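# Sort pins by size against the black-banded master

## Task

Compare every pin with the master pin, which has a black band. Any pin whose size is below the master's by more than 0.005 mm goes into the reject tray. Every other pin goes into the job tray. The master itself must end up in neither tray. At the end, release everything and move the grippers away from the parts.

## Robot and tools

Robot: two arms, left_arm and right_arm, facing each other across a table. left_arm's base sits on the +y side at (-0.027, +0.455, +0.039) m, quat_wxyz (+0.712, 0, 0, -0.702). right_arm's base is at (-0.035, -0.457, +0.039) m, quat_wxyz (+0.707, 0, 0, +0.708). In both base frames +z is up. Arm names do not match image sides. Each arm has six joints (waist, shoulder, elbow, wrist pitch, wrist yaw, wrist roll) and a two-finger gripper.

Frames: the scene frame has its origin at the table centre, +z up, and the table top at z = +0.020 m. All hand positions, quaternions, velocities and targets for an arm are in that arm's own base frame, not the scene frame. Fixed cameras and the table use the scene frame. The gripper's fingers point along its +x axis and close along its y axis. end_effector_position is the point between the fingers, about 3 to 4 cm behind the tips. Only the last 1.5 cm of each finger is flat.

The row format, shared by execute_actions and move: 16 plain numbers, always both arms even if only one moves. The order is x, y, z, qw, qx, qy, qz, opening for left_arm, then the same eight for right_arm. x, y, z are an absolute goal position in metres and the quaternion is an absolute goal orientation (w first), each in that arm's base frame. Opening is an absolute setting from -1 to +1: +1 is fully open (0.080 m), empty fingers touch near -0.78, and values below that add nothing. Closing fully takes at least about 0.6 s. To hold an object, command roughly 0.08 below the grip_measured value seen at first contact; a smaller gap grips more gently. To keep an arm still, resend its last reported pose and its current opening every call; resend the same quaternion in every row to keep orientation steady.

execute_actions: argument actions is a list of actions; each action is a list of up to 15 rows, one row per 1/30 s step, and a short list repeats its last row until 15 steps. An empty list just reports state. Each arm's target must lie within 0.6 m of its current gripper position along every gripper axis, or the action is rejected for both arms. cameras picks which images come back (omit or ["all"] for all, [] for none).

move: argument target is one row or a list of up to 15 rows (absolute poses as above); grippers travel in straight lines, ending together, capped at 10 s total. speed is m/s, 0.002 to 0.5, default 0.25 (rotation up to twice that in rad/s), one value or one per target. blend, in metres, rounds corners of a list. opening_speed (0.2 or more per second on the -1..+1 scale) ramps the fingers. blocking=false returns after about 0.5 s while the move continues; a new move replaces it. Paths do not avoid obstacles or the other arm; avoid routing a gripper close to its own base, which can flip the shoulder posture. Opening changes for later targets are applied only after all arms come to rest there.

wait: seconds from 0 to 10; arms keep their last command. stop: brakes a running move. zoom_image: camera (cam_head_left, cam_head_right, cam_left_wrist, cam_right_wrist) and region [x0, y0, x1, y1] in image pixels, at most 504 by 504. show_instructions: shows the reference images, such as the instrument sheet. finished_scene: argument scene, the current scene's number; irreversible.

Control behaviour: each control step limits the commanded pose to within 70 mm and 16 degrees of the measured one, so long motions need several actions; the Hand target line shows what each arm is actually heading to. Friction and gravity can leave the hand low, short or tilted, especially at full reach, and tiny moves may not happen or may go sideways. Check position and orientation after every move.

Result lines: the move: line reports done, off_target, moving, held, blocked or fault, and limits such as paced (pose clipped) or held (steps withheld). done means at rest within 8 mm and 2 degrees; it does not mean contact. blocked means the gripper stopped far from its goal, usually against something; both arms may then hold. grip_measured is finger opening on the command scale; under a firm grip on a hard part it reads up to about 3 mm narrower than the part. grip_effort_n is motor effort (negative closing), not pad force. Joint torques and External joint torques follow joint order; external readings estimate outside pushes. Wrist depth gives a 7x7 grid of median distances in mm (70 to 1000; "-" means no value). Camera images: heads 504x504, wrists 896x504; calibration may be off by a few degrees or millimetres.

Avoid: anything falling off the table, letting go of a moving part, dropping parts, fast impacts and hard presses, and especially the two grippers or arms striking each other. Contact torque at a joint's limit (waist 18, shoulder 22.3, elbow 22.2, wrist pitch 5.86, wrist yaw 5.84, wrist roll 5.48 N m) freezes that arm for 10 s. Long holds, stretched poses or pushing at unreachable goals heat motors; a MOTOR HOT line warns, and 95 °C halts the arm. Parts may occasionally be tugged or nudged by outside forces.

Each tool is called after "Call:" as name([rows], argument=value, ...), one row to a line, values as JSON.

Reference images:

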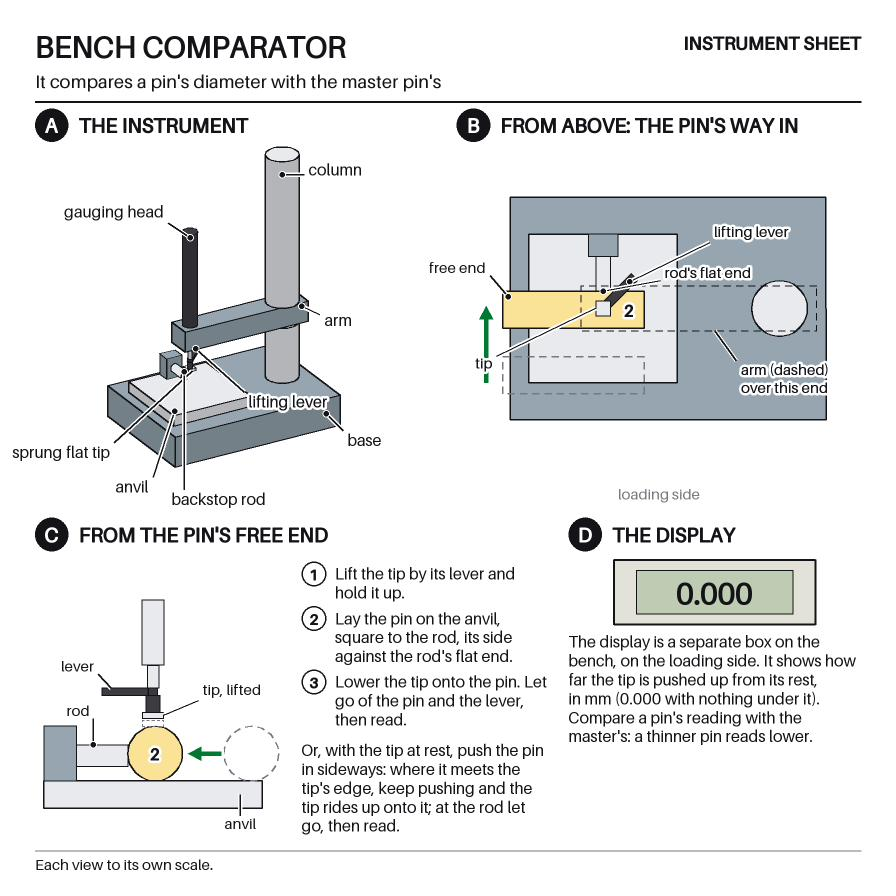

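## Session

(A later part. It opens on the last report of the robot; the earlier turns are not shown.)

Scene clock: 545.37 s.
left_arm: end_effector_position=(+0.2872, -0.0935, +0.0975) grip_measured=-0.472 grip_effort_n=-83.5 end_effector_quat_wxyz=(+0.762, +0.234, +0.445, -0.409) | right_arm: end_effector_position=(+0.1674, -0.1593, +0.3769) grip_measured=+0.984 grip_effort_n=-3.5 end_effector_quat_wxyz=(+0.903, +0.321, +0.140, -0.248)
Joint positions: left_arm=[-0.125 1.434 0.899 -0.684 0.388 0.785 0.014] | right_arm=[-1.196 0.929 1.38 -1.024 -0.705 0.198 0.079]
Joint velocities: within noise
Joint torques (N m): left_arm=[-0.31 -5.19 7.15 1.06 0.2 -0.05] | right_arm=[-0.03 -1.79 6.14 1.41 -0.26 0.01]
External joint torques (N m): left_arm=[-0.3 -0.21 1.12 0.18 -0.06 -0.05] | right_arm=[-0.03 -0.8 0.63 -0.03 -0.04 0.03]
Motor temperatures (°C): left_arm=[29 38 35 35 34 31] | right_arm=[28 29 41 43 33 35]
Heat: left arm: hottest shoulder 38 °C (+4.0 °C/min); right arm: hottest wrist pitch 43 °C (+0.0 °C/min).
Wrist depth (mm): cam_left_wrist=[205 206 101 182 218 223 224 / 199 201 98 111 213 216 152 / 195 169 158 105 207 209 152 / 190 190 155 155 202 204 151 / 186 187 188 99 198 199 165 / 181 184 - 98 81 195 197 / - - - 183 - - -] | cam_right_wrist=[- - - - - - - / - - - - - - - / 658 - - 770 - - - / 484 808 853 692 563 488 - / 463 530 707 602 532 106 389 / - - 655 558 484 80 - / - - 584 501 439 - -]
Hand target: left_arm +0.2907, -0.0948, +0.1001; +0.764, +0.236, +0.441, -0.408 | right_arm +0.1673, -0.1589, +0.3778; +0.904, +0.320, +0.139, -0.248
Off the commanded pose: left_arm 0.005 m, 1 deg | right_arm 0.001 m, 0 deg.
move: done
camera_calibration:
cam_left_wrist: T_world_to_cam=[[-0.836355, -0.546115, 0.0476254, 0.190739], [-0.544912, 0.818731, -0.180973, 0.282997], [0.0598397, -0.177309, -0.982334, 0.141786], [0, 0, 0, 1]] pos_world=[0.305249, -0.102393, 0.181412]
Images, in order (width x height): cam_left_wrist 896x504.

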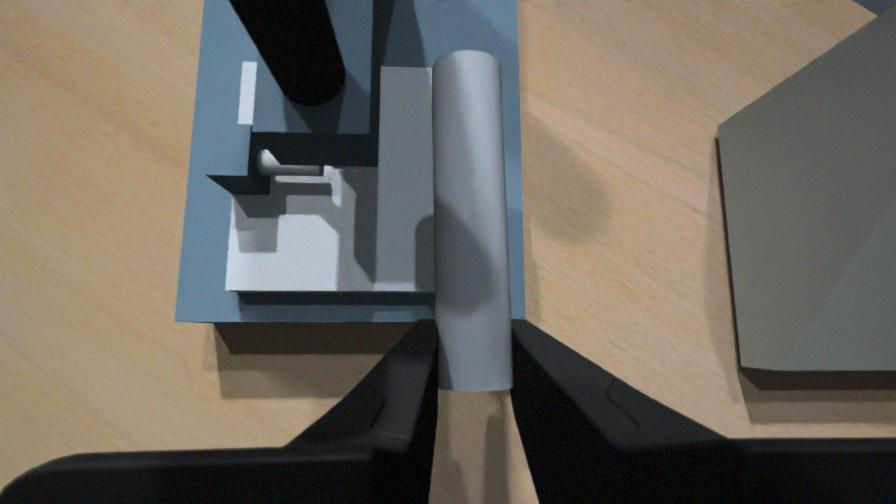

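Call:
move([
  [0.2900, -0.0947, 0.070, 0.7636, 0.2359, 0.4409, -0.4086, -0.52, 0.1673, -0.1589, 0.3778, 0.904, 0.320, 0.139, -0.248, 1],
  [0.2900, -0.0947, 0.0577, 0.7636, 0.2359, 0.4409, -0.4086, -0.52, 0.1673, -0.1589, 0.3778, 0.904, 0.320, 0.139, -0.248, 1],
], speed=[0.08,0.03], blend=[0.005,0], cameras=[])

Call:
move([
  [0.3085, -0.0822, 0.0580, 0.7636, 0.2359, 0.4409, -0.4086, -0.52, 0.1673, -0.1589, 0.3778, 0.904, 0.320, 0.139, -0.248, 1],
  [0.3275, -0.0695, 0.0580, 0.7636, 0.2359, 0.4409, -0.4086, -0.52, 0.1673, -0.1589, 0.3778, 0.904, 0.320, 0.139, -0.248, 1],
], speed=[0.05,0.03], blend=[0.005,0], cameras=["cam_left_wrist"])

Call:
move([
  [0.3225, -0.0735, 0.0580, 0.7636, 0.2359, 0.4409, -0.4086, -0.52, 0.1673, -0.1589, 0.3778, 0.904, 0.320, 0.139, -0.248, 1],
  [0.3225, -0.0735, 0.0575, 0.7636, 0.2359, 0.4409, -0.4086, 0.1, 0.1673, -0.1589, 0.3778, 0.904, 0.320, 0.139, -0.248, 1],
  [0.312, -0.058, 0.093, 0.7636, 0.2359, 0.4409, -0.4086, 0.1, 0.1673, -0.1589, 0.3778, 0.904, 0.320, 0.139, -0.248, 1],
  [0.25, -0.09, 0.16, 0.7636, 0.2359, 0.4409, -0.4086, 0.1, 0.1673, -0.1589, 0.3778, 0.904, 0.320, 0.139, -0.248, 1],
], speed=[0.03, 0.05, 0.06, 0.2], opening_speed=0.6, blend=[0.0, 0.0, 0.01, 0.0], cameras=["cam_left_wrist"])

Call:
zoom_image(camera="cam_left_wrist", region=[700, 140, 895, 300])

Scene clock: 553.97 s.
left_arm: end_effector_position=(+0.2920, -0.0942, +0.0610) grip_measured=-0.472 grip_effort_n=-83.5 end_effector_quat_wxyz=(+0.766, +0.237, +0.437, -0.408) | right_arm: end_effector_position=(+0.1674, -0.1593, +0.3769) grip_measured=+0.984 grip_effort_n=-3.5 end_effector_quat_wxyz=(+0.903, +0.321, +0.140, -0.248)
Joint positions: left_arm=[-0.125 1.499 0.795 -0.497 0.388 0.785 0.014] | right_arm=[-1.196 0.929 1.38 -1.024 -0.705 0.198 0.079]
Joint velocities: within noise
Joint torques (N m): left_arm=[-0.31 -5.41 4.64 1.08 0.21 -0.05] | right_arm=[-0.03 -1.79 6.15 1.41 -0.26 0.01]
External joint torques (N m): left_arm=[-0.34 -0.25 -1.05 0.19 -0.05 -0.05] | right_arm=[-0.03 -0.84 0.68 -0.03 -0.04 0.03]
Motor temperatures (°C): left_arm=[29 37 36 35 34 31] | right_arm=[28 29 41 43 33 35]
Heat: left arm: hottest shoulder 37 °C (+3.0 °C/min); right arm: hottest wrist pitch 43 °C (+0.0 °C/min).
Wrist depth (mm): cam_left_wrist=[169 - - 133 179 181 183 / 166 104 106 126 172 176 157 / 161 123 123 106 168 171 157 / 157 127 120 120 163 166 164 / 153 126 127 98 159 162 156 / 149 150 - 152 82 158 158 / - - - 149 - - -] | cam_right_wrist=[- - - - - - - / - - - - - - - / 643 - - 774 - - - / 505 811 864 685 562 485 - / 501 548 706 598 530 105 386 / - - 649 551 484 80 - / - - 588 501 442 - -]
Hand target: left_arm +0.2899, -0.0947, +0.0577; +0.764, +0.236, +0.441, -0.409 | right_arm +0.1673, -0.1589, +0.3778; +0.904, +0.320, +0.139, -0.248
Off the commanded pose: left_arm 0.004 m, 1 deg | right_arm 0.001 m, 0 deg.
move: done
No camera images: "cameras" was empty.

Scene clock: 555.50 s.
left_arm: end_effector_position=(+0.3195, -0.0743, +0.0572) grip_measured=-0.472 grip_effort_n=-83.5 end_effector_quat_wxyz=(+0.758, +0.234, +0.443, -0.417) | right_arm: end_effector_position=(+0.1674, -0.1593, +0.3769) grip_measured=+0.984 grip_effort_n=-3.0 end_effector_quat_wxyz=(+0.903, +0.321, +0.140, -0.248)
Joint positions: left_arm=[-0.036 1.63 0.917 -0.55 0.43 0.89 0.014] | right_arm=[-1.196 0.929 1.38 -1.024 -0.705 0.198 0.079]
Joint velocities: within noise
Joint torques (N m): left_arm=[1.08 -5.15 7.47 1.37 0 0.02] | right_arm=[-0.03 -1.8 6.14 1.41 -0.26 0]
External joint torques (N m): left_arm=[1.05 0.88 1.92 0.59 -0.29 0.01] | right_arm=[-0.03 -0.84 0.66 -0.03 -0.04 0.03]
Motor temperatures (°C): left_arm=[29 37 36 35 34 31] | right_arm=[28 29 41 43 33 35]
Heat: left arm: hottest shoulder 37 °C (+3.0 °C/min); right arm: hottest wrist pitch 43 °C (+0.0 °C/min).
Wrist depth (mm): cam_left_wrist=[163 165 134 - - 178 182 / 159 160 103 108 125 173 177 / 154 156 127 105 122 168 171 / 151 152 116 115 120 164 167 / 146 149 124 98 127 159 163 / 143 145 - 149 82 156 158 / - - - 146 - - -] | cam_right_wrist=[- - - - - - - / - - - - - - - / 639 - 991 782 - - - / 488 765 854 687 561 481 - / - 477 710 602 535 106 388 / - - 633 546 486 80 - / - - 584 505 439 - -]
Hand target: left_arm +0.3273, -0.0695, +0.0580; +0.764, +0.236, +0.441, -0.409 | right_arm +0.1673, -0.1589, +0.3778; +0.904, +0.320, +0.139, -0.248
Off the commanded pose: left_arm 0.009 m, 1 deg | right_arm 0.001 m, 0 deg.
move: off_target (left_arm)
camera_calibration:
cam_left_wrist: T_world_to_cam=[[-0.844809, -0.532302, 0.0543344, 0.233527], [-0.532333, 0.825889, -0.185821, 0.274385], [0.0540388, -0.185907, -0.98108, 0.104837], [0, 0, 0, 1]] pos_world=[0.337684, -0.0828145, 0.141151]
Images, in order (width x height): cam_left_wrist 896x504.

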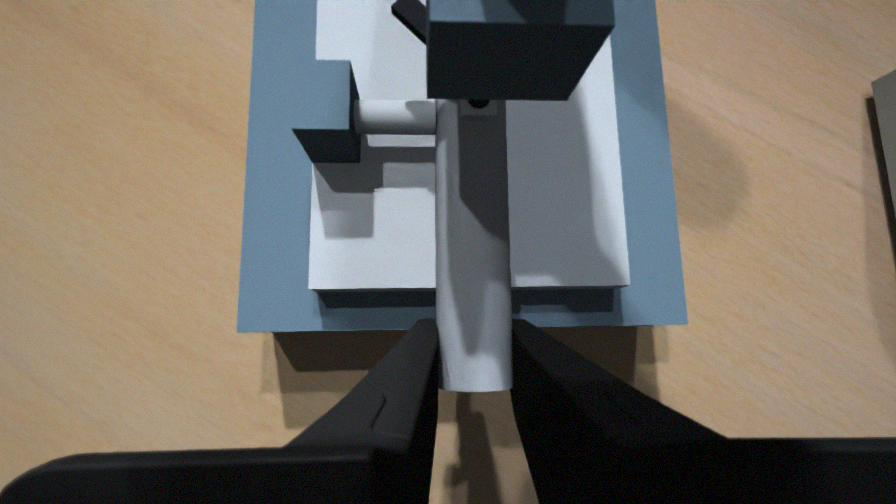

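Scene clock: 559.27 s.
left_arm: end_effector_position=(+0.2487, -0.0896, +0.1555) grip_measured=+0.097 grip_effort_n=14.2 end_effector_quat_wxyz=(+0.761, +0.232, +0.446, -0.411) | right_arm: end_effector_position=(+0.1674, -0.1593, +0.3769) grip_measured=+0.984 grip_effort_n=-2.6 end_effector_quat_wxyz=(+0.903, +0.321, +0.140, -0.248)
Joint positions: left_arm=[-0.127 1.243 0.989 -0.967 0.391 0.783 0.039] | right_arm=[-1.196 0.929 1.38 -1.024 -0.705 0.198 0.079]
Joint velocities: within noise
Joint torques (N m): left_arm=[-0.32 -5.06 7.29 0.63 0.09 -0.05] | right_arm=[-0.03 -1.79 6.14 1.41 -0.26 0.01]
External joint torques (N m): left_arm=[-0.34 -1.21 0.98 -0.26 -0.18 -0.05] | right_arm=[-0.04 -0.71 0.57 -0.04 -0.03 0.03]
Motor temperatures (°C): left_arm=[29 37 36 36 34 31] | right_arm=[28 29 41 43 33 35]
Heat: left arm: hottest shoulder 37 °C (+3.0 °C/min); right arm: hottest wrist pitch 43 °C (+0.0 °C/min).
Wrist depth (mm): cam_left_wrist=[268 124 186 280 286 171 168 / 261 262 225 272 279 182 177 / 254 228 219 265 269 197 197 / 248 249 217 258 262 214 219 / 242 246 249 253 256 259 263 / 237 240 81 247 89 256 259 / - - - 241 91 - -] | cam_right_wrist=[- - - - - - - / - - - - - - - / 682 - 993 784 - - - / 491 799 861 681 559 484 - / 467 821 712 603 534 105 388 / - - 657 548 479 80 - / - - 581 499 443 - -]
Hand target: left_arm +0.2500, -0.0900, +0.1600; +0.764, +0.236, +0.441, -0.409 | right_arm +0.1673, -0.1589, +0.3778; +0.904, +0.320, +0.139, -0.248
Off the commanded pose: left_arm 0.005 m, 1 deg | right_arm 0.001 m, 0 deg.
move: done
camera_calibration:
cam_left_wrist: T_world_to_cam=[[-0.836943, -0.544815, 0.0519911, 0.1575], [-0.544423, 0.819085, -0.180839, 0.2692], [0.0559384, -0.179657, -0.982138, 0.202528], [0, 0, 0, 1]] pos_world=[0.267049, -0.0983034, 0.239403]
Images, in order (width x height): cam_left_wrist 896x504.

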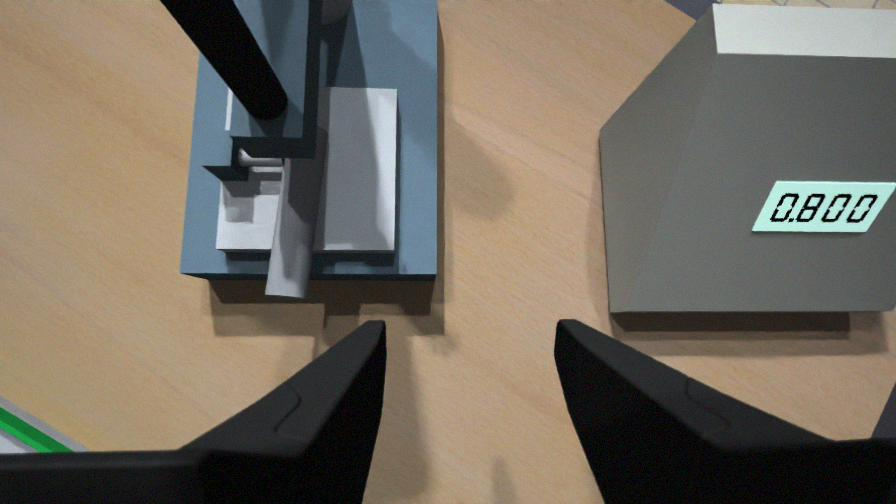

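Scaled by 2.585 from the camera's 896x504 image, which has a finer 1280x720 frame.

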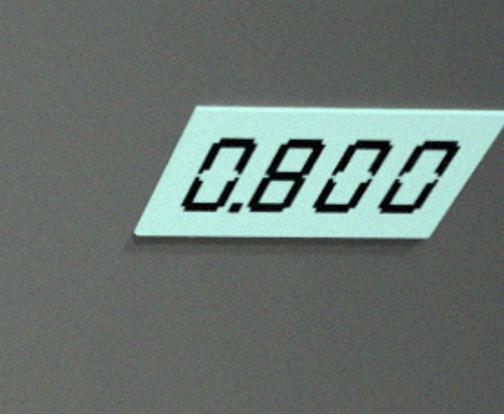

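Call:
move([
  [0.308, -0.056, 0.093, 0.7636, 0.2359, 0.4409, -0.4086, 0.1, 0.1673, -0.1589, 0.3778, 0.904, 0.320, 0.139, -0.248, 1],
  [0.3170, -0.0742, 0.0530, 0.7636, 0.2359, 0.4409, -0.4086, 0.1, 0.1673, -0.1589, 0.3778, 0.904, 0.320, 0.139, -0.248, 1],
  [0.3170, -0.0742, 0.0530, 0.7636, 0.2359, 0.4409, -0.4086, -0.52, 0.1673, -0.1589, 0.3778, 0.904, 0.320, 0.139, -0.248, 1],
  [0.2850, -0.0952, 0.0600, 0.7636, 0.2359, 0.4409, -0.4086, -0.52, 0.1673, -0.1589, 0.3778, 0.904, 0.320, 0.139, -0.248, 1],
  [0.2850, -0.0952, 0.1100, 0.7636, 0.2359, 0.4409, -0.4086, -0.52, 0.1673, -0.1589, 0.3778, 0.904, 0.320, 0.139, -0.248, 1],
], speed=[0.2, 0.06,0.05, 0.05, 0.15], opening_speed=0.6, blend=[0.005, 0, 0.0, 0.01, 0.0], cameras=["cam_left_wrist"])

Call:
move([
  [0.30, 0.06, 0.13, 0.84, 0.12, 0.48, -0.22, -0.52, 0.1673, -0.1589, 0.3778, 0.904, 0.320, 0.139, -0.248, 1],
  [0.3665, 0.10, 0.10, 0.866, 0, 0.5, 0, -0.52, 0.1673, -0.1589, 0.3778, 0.904, 0.320, 0.139, -0.248, 1],
  [0.3665, 0.10, 0.045, 0.866, 0, 0.5, 0, -0.52, 0.1673, -0.1589, 0.3778, 0.904, 0.320, 0.139, -0.248, 1],
], speed=[0.25, 0.25,0.1], blend=[0.04, 0.01,0.0], cameras=["cam_left_wrist"])

Scene clock: 572.10 s.
left_arm: end_effector_position=(+0.2812, -0.0941, +0.1031) grip_measured=-0.472 grip_effort_n=-83.5 end_effector_quat_wxyz=(+0.759, +0.232, +0.450, -0.410) | right_arm: end_effector_position=(+0.1674, -0.1593, +0.3769) grip_measured=+0.984 grip_effort_n=-3.0 end_effector_quat_wxyz=(+0.903, +0.321, +0.140, -0.248)
Joint positions: left_arm=[-0.131 1.412 0.907 -0.725 0.386 0.778 0.014] | right_arm=[-1.196 0.929 1.38 -1.024 -0.705 0.198 0.079]
Joint velocities: within noise
Joint torques (N m): left_arm=[-0.26 -6.5 7.65 0.75 0.21 -0.01] | right_arm=[-0.04 -1.79 6.14 1.41 -0.26 0.01]
External joint torques (N m): left_arm=[-0.25 -1.68 1.63 -0.1 -0.05 -0.01] | right_arm=[-0.04 -0.78 0.6 -0.04 -0.04 0.03]
Motor temperatures (°C): left_arm=[29 36 36 35 34 31] | right_arm=[28 29 41 43 33 35]
Heat: left arm: hottest shoulder 36 °C (+0.0 °C/min); right arm: hottest wrist pitch 43 °C (+0.0 °C/min).
Wrist depth (mm): cam_left_wrist=[208 209 98 188 225 229 146 / 203 205 106 112 219 220 145 / 198 170 163 108 214 211 145 / 194 167 160 161 208 209 155 / 190 191 194 100 203 205 170 / 186 189 - 100 81 202 206 / - - - 190 - - -] | cam_right_wrist=[- - - - - - - / - - - - - - - / 655 - - 773 - - - / 477 805 863 692 563 481 - / 464 764 709 598 527 105 386 / - - 661 546 483 80 - / - - 583 499 443 - -]
Hand target: left_arm +0.2849, -0.0952, +0.1100; +0.764, +0.236, +0.441, -0.409 | right_arm +0.1673, -0.1589, +0.3778; +0.904, +0.320, +0.139, -0.248
Off the commanded pose: left_arm 0.008 m, 1 deg | right_arm 0.001 m, 0 deg.
move: done
camera_calibration:
cam_left_wrist: T_world_to_cam=[[-0.8355, -0.546521, 0.0570467, 0.18388], [-0.547421, 0.818853, -0.172655, 0.2811], [0.047647, -0.175482, -0.983329, 0.151256], [0, 0, 0, 1]] pos_world=[0.300305, -0.103143, 0.186778]
Images, in order (width x height): cam_left_wrist 896x504.

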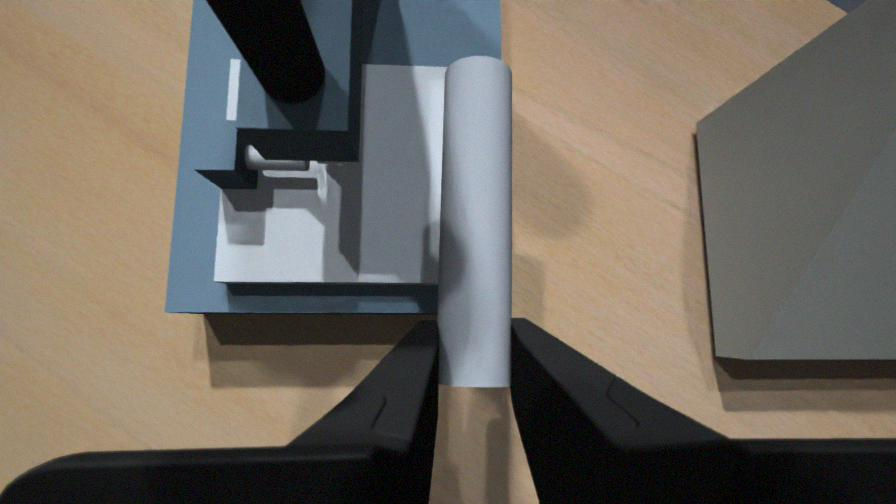

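Scene clock: 575.17 s.
left_arm: end_effector_position=(+0.3677, +0.1013, +0.0482) grip_measured=-0.472 grip_effort_n=-83.5 end_effector_quat_wxyz=(+0.868, +0.000, +0.497, +0.000) | right_arm: end_effector_position=(+0.1674, -0.1593, +0.3769) grip_measured=+0.984 grip_effort_n=-3.0 end_effector_quat_wxyz=(+0.903, +0.321, +0.140, -0.248)
Joint positions: left_arm=[0.334 1.716 0.946 -0.295 0.167 0.291 0.014] | right_arm=[-1.196 0.929 1.38 -1.024 -0.705 0.198 0.079]
Joint velocities: within noise
Joint torques (N m): left_arm=[-0.32 -7.34 4.78 1.33 -0.03 -0.05] | right_arm=[-0.03 -1.79 6.14 1.41 -0.26 0.01]
External joint torques (N m): left_arm=[-0.33 -0.53 -0.91 0.24 -0.13 -0.05] | right_arm=[-0.02 -0.74 0.61 -0.03 -0.04 0.03]
Motor temperatures (°C): left_arm=[29 36 36 36 34 31] | right_arm=[28 29 41 43 33 35]
Heat: left arm: hottest shoulder 36 °C (+0.0 °C/min); right arm: hottest wrist pitch 43 °C (+0.0 °C/min).
Wrist depth (mm): cam_left_wrist=[152 151 155 157 159 165 167 / 148 149 151 113 154 159 162 / 130 146 147 109 151 155 157 / 128 141 143 143 147 151 153 / - 140 139 101 143 146 149 / - 134 136 99 76 143 145 / - - - 133 - - -] | cam_right_wrist=[- - - - - - - / - - - - - - - / 500 - 996 776 - - - / - 494 552 683 554 485 - / - 827 522 602 533 105 385 / - - 638 547 486 80 - / - - 584 502 444 - -]
Hand target: left_arm +0.3665, +0.1001, +0.0450; +0.866, +0.000, +0.500, +0.000 | right_arm +0.1673, -0.1589, +0.3778; +0.904, +0.320, +0.139, -0.248
Off the commanded pose: left_arm 0.004 m, 0 deg | right_arm 0.001 m, 0 deg.
move: done
camera_calibration:
cam_left_wrist: T_world_to_cam=[[-0.0113991, -0.999167, 0.0391786, 0.109765], [-0.981152, 0.00361779, -0.193204, 0.402055], [0.192902, -0.0406425, -0.980376, 0.0602891], [0, 0, 0, 1]] pos_world=[0.384098, 0.11067, 0.132484]
Images, in order (width x height): cam_left_wrist 896x504.

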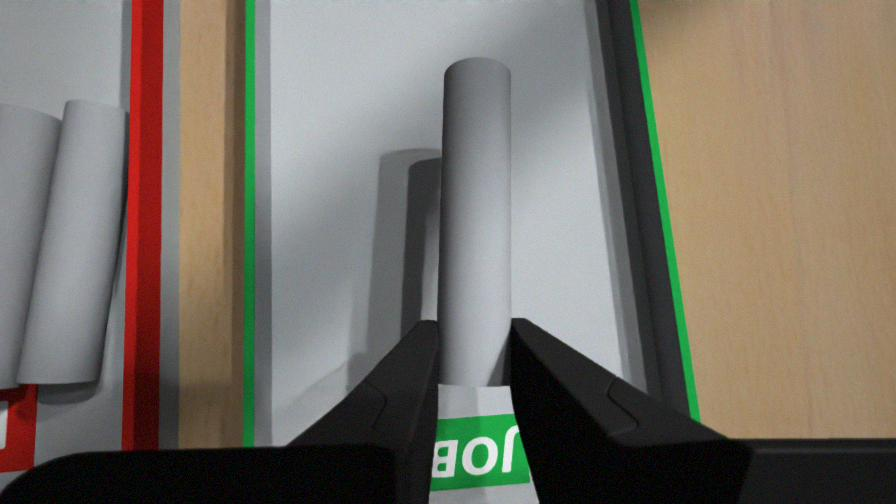

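Call:
move([
  [0.3660, 0.1, 0.025, 0.866, 0, 0.5, 0, -0.52, 0.1673, -0.1589, 0.3778, 0.904, 0.320, 0.139, -0.248, 1],
  [0.3660, 0.1, 0.0195, 0.866, 0, 0.5, 0, -0.52, 0.1673, -0.1589, 0.3778, 0.904, 0.320, 0.139, -0.248, 1],
], speed=[0.06, 0.02], blend=[0.002, 0.0], cameras=["cam_left_wrist"])

Scene clock: 579.50 s.
left_arm: end_effector_position=(+0.3680, +0.1014, +0.0240) grip_measured=-0.472 grip_effort_n=-83.5 end_effector_quat_wxyz=(+0.869, +0.001, +0.496, +0.000) | right_arm: end_effector_position=(+0.1674, -0.1593, +0.3769) grip_measured=+0.984 grip_effort_n=-3.0 end_effector_quat_wxyz=(+0.903, +0.321, +0.140, -0.248)
Joint positions: left_arm=[0.334 1.771 0.896 -0.186 0.167 0.291 0.014] | right_arm=[-1.196 0.929 1.38 -1.024 -0.705 0.198 0.079]
Joint velocities: within noise
Joint torques (N m): left_arm=[-0.28 -7.17 4.35 1.34 -0.02 -0.04] | right_arm=[-0.03 -1.79 6.14 1.41 -0.26 0.01]
External joint torques (N m): left_arm=[-0.23 -0.25 -1.04 0.25 -0.14 -0.04] | right_arm=[-0.04 -0.79 0.61 -0.04 -0.04 0.03]
Motor temperatures (°C): left_arm=[29 37 36 36 34 31] | right_arm=[28 29 41 43 33 35]
Heat: left arm: hottest shoulder 37 °C (+1.0 °C/min); right arm: hottest wrist pitch 43 °C (+0.0 °C/min).
Wrist depth (mm): cam_left_wrist=[121 129 129 132 133 137 139 / 112 126 126 111 129 130 135 / 116 122 123 109 125 128 131 / 108 119 119 119 122 123 127 / 112 116 117 101 119 119 124 / 110 113 - 113 81 115 121 / - - - 111 - - -] | cam_right_wrist=[- - - - - - - / - - - - - - - / 504 - - 781 - - - / - 515 775 674 561 480 - / - 830 505 594 533 105 387 / - - 629 547 484 80 - / - - 584 498 442 - -]
Hand target: left_arm +0.3659, +0.1001, +0.0196; +0.866, +0.000, +0.500, +0.000 | right_arm +0.1673, -0.1589, +0.3778; +0.904, +0.320, +0.139, -0.248
Off the commanded pose: left_arm 0.005 m, 1 deg | right_arm 0.001 m, 0 deg.
move: done
camera_calibration:
cam_left_wrist: T_world_to_cam=[[-0.011538, -0.999215, 0.0378866, 0.110907], [-0.980449, 0.00386183, -0.196734, 0.39746], [0.196433, -0.0394158, -0.979725, 0.0350295], [0, 0, 0, 1]] pos_world=[0.384088, 0.110666, 0.108311]
Images, in order (width x height): cam_left_wrist 896x504.

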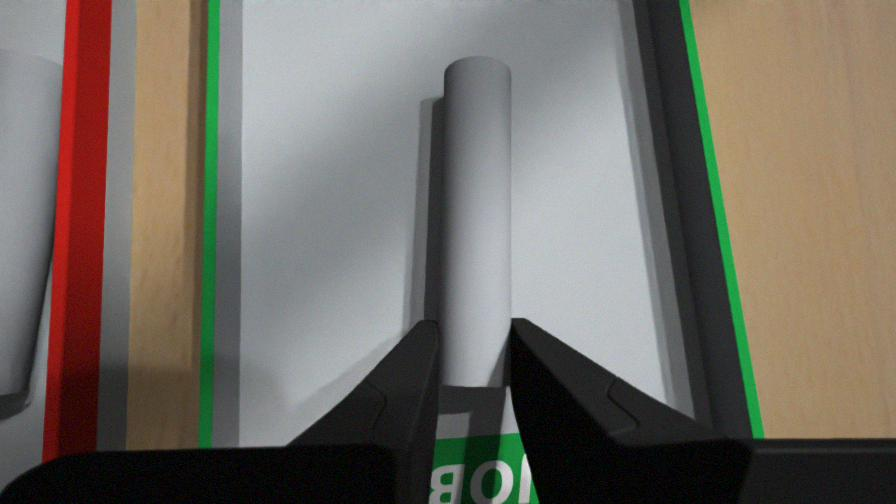

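Call:
move([
  [0.3660, 0.1, 0.0178, 0.866, 0, 0.5, 0, -0.52, 0.1673, -0.1589, 0.3778, 0.904, 0.320, 0.139, -0.248, 1],
  [0.3660, 0.1, 0.0185, 0.866, 0, 0.5, 0, 0.1, 0.1673, -0.1589, 0.3778, 0.904, 0.320, 0.139, -0.248, 1],
  [0.345, 0.1, 0.08, 0.866, 0, 0.5, 0, 0.1, 0.1673, -0.1589, 0.3778, 0.904, 0.320, 0.139, -0.248, 1],
  [0.26, 0.02, 0.22, 0.866, 0, 0.5, 0, 0.1, 0.1673, -0.1589, 0.3778, 0.904, 0.320, 0.139, -0.248, 1],
], speed=[0.03,0.05,0.12,0.25], opening_speed=0.5, blend=[0,0,0.02,0.0])

Scene clock: 587.57 s.
left_arm: end_effector_position=(+0.2588, +0.0200, +0.2157) grip_measured=+0.097 grip_effort_n=14.2 end_effector_quat_wxyz=(+0.863, -0.002, +0.505, -0.002) | right_arm: end_effector_position=(+0.1674, -0.1593, +0.3769) grip_measured=+0.984 grip_effort_n=-3.0 end_effector_quat_wxyz=(+0.903, +0.321, +0.140, -0.248)
Joint positions: left_arm=[0.112 1.136 1.148 -1.073 0.06 0.096 0.039] | right_arm=[-1.196 0.929 1.38 -1.024 -0.705 0.198 0.079]
Joint velocities: within noise
Joint torques (N m): left_arm=[-0.33 -3.63 7.6 0.9 -0.17 -0.05] | right_arm=[-0.03 -1.79 6.14 1.41 -0.26 0.01]
External joint torques (N m): left_arm=[-0.36 -0.54 1.28 -0.24 -0.19 -0.05] | right_arm=[-0.02 -0.89 0.66 -0.04 -0.04 0.03]
Motor temperatures (°C): left_arm=[29 37 36 36 34 31] | right_arm=[28 29 41 43 33 35]
Heat: left arm: hottest shoulder 37 °C (+0.0 °C/min); right arm: hottest wrist pitch 43 °C (+0.0 °C/min).
Wrist depth (mm): cam_left_wrist=[332 336 342 350 354 360 362 / 323 316 331 339 343 316 237 / 316 316 322 330 322 291 311 / 309 314 317 321 324 290 333 / 304 307 311 314 320 319 326 / 296 301 80 306 89 316 315 / - - - 299 90 - -] | cam_right_wrist=[- - - - - - - / - - - - - - - / 684 - 985 766 - - - / 440 763 865 677 557 482 - / - 531 714 597 533 105 387 / - - 658 550 483 80 - / - - 590 501 443 - -]
Hand target: left_arm +0.2599, +0.0200, +0.2200; +0.866, +0.000, +0.500, +0.000 | right_arm +0.1673, -0.1589, +0.3778; +0.904, +0.320, +0.139, -0.248
Off the commanded pose: left_arm 0.004 m, 1 deg | right_arm 0.001 m, 0 deg.
move: done
camera_calibration:
cam_left_wrist: T_world_to_cam=[[-0.0118406, -0.998946, 0.0443426, 0.0197033], [-0.984321, 0.00383942, -0.176344, 0.324974], [0.175988, -0.0457354, -0.983329, 0.247305], [0, 0, 0, 1]] pos_world=[0.276589, 0.0297454, 0.299615]

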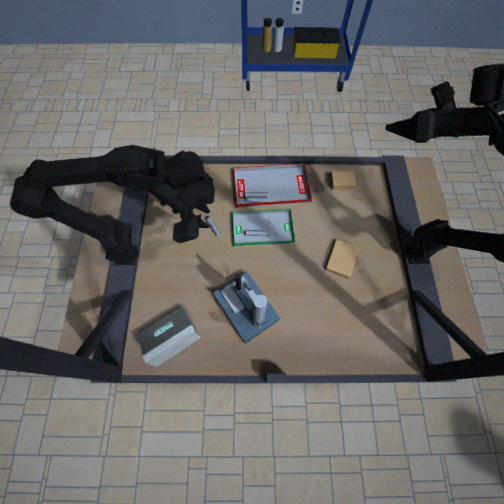

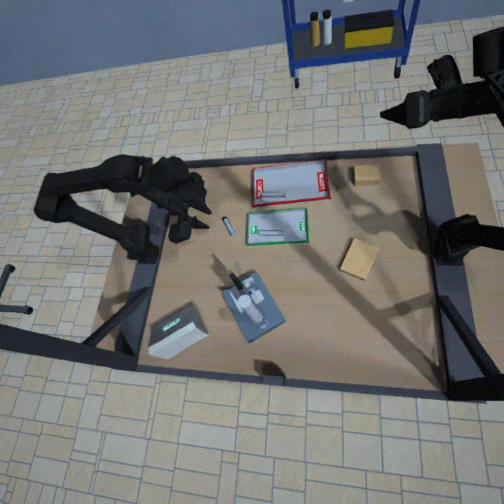

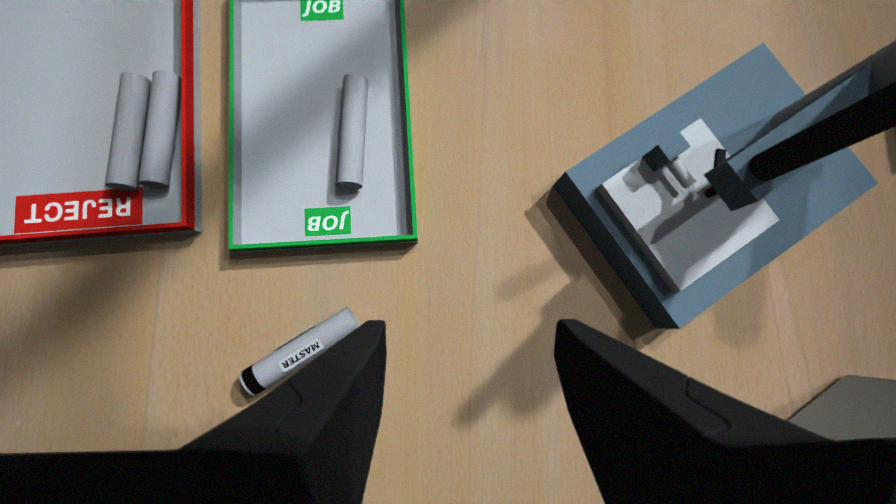

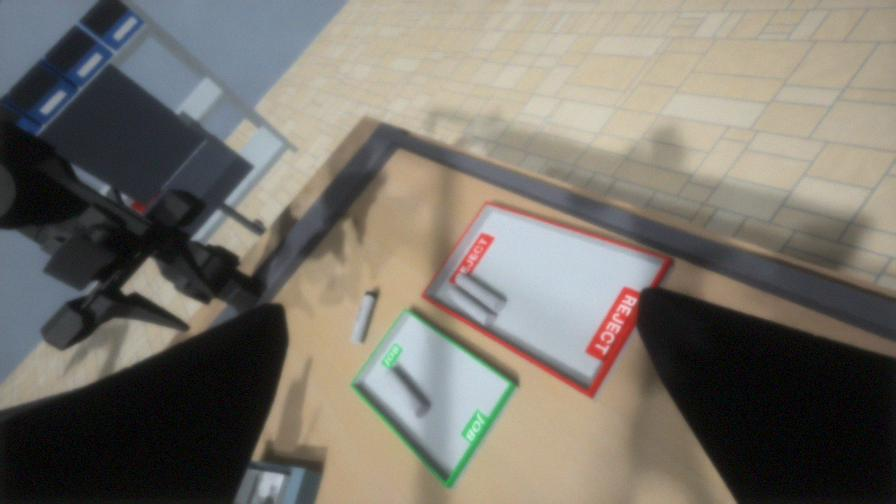

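Call:
finished_scene(scene=1)

The scene is finished: the task was done.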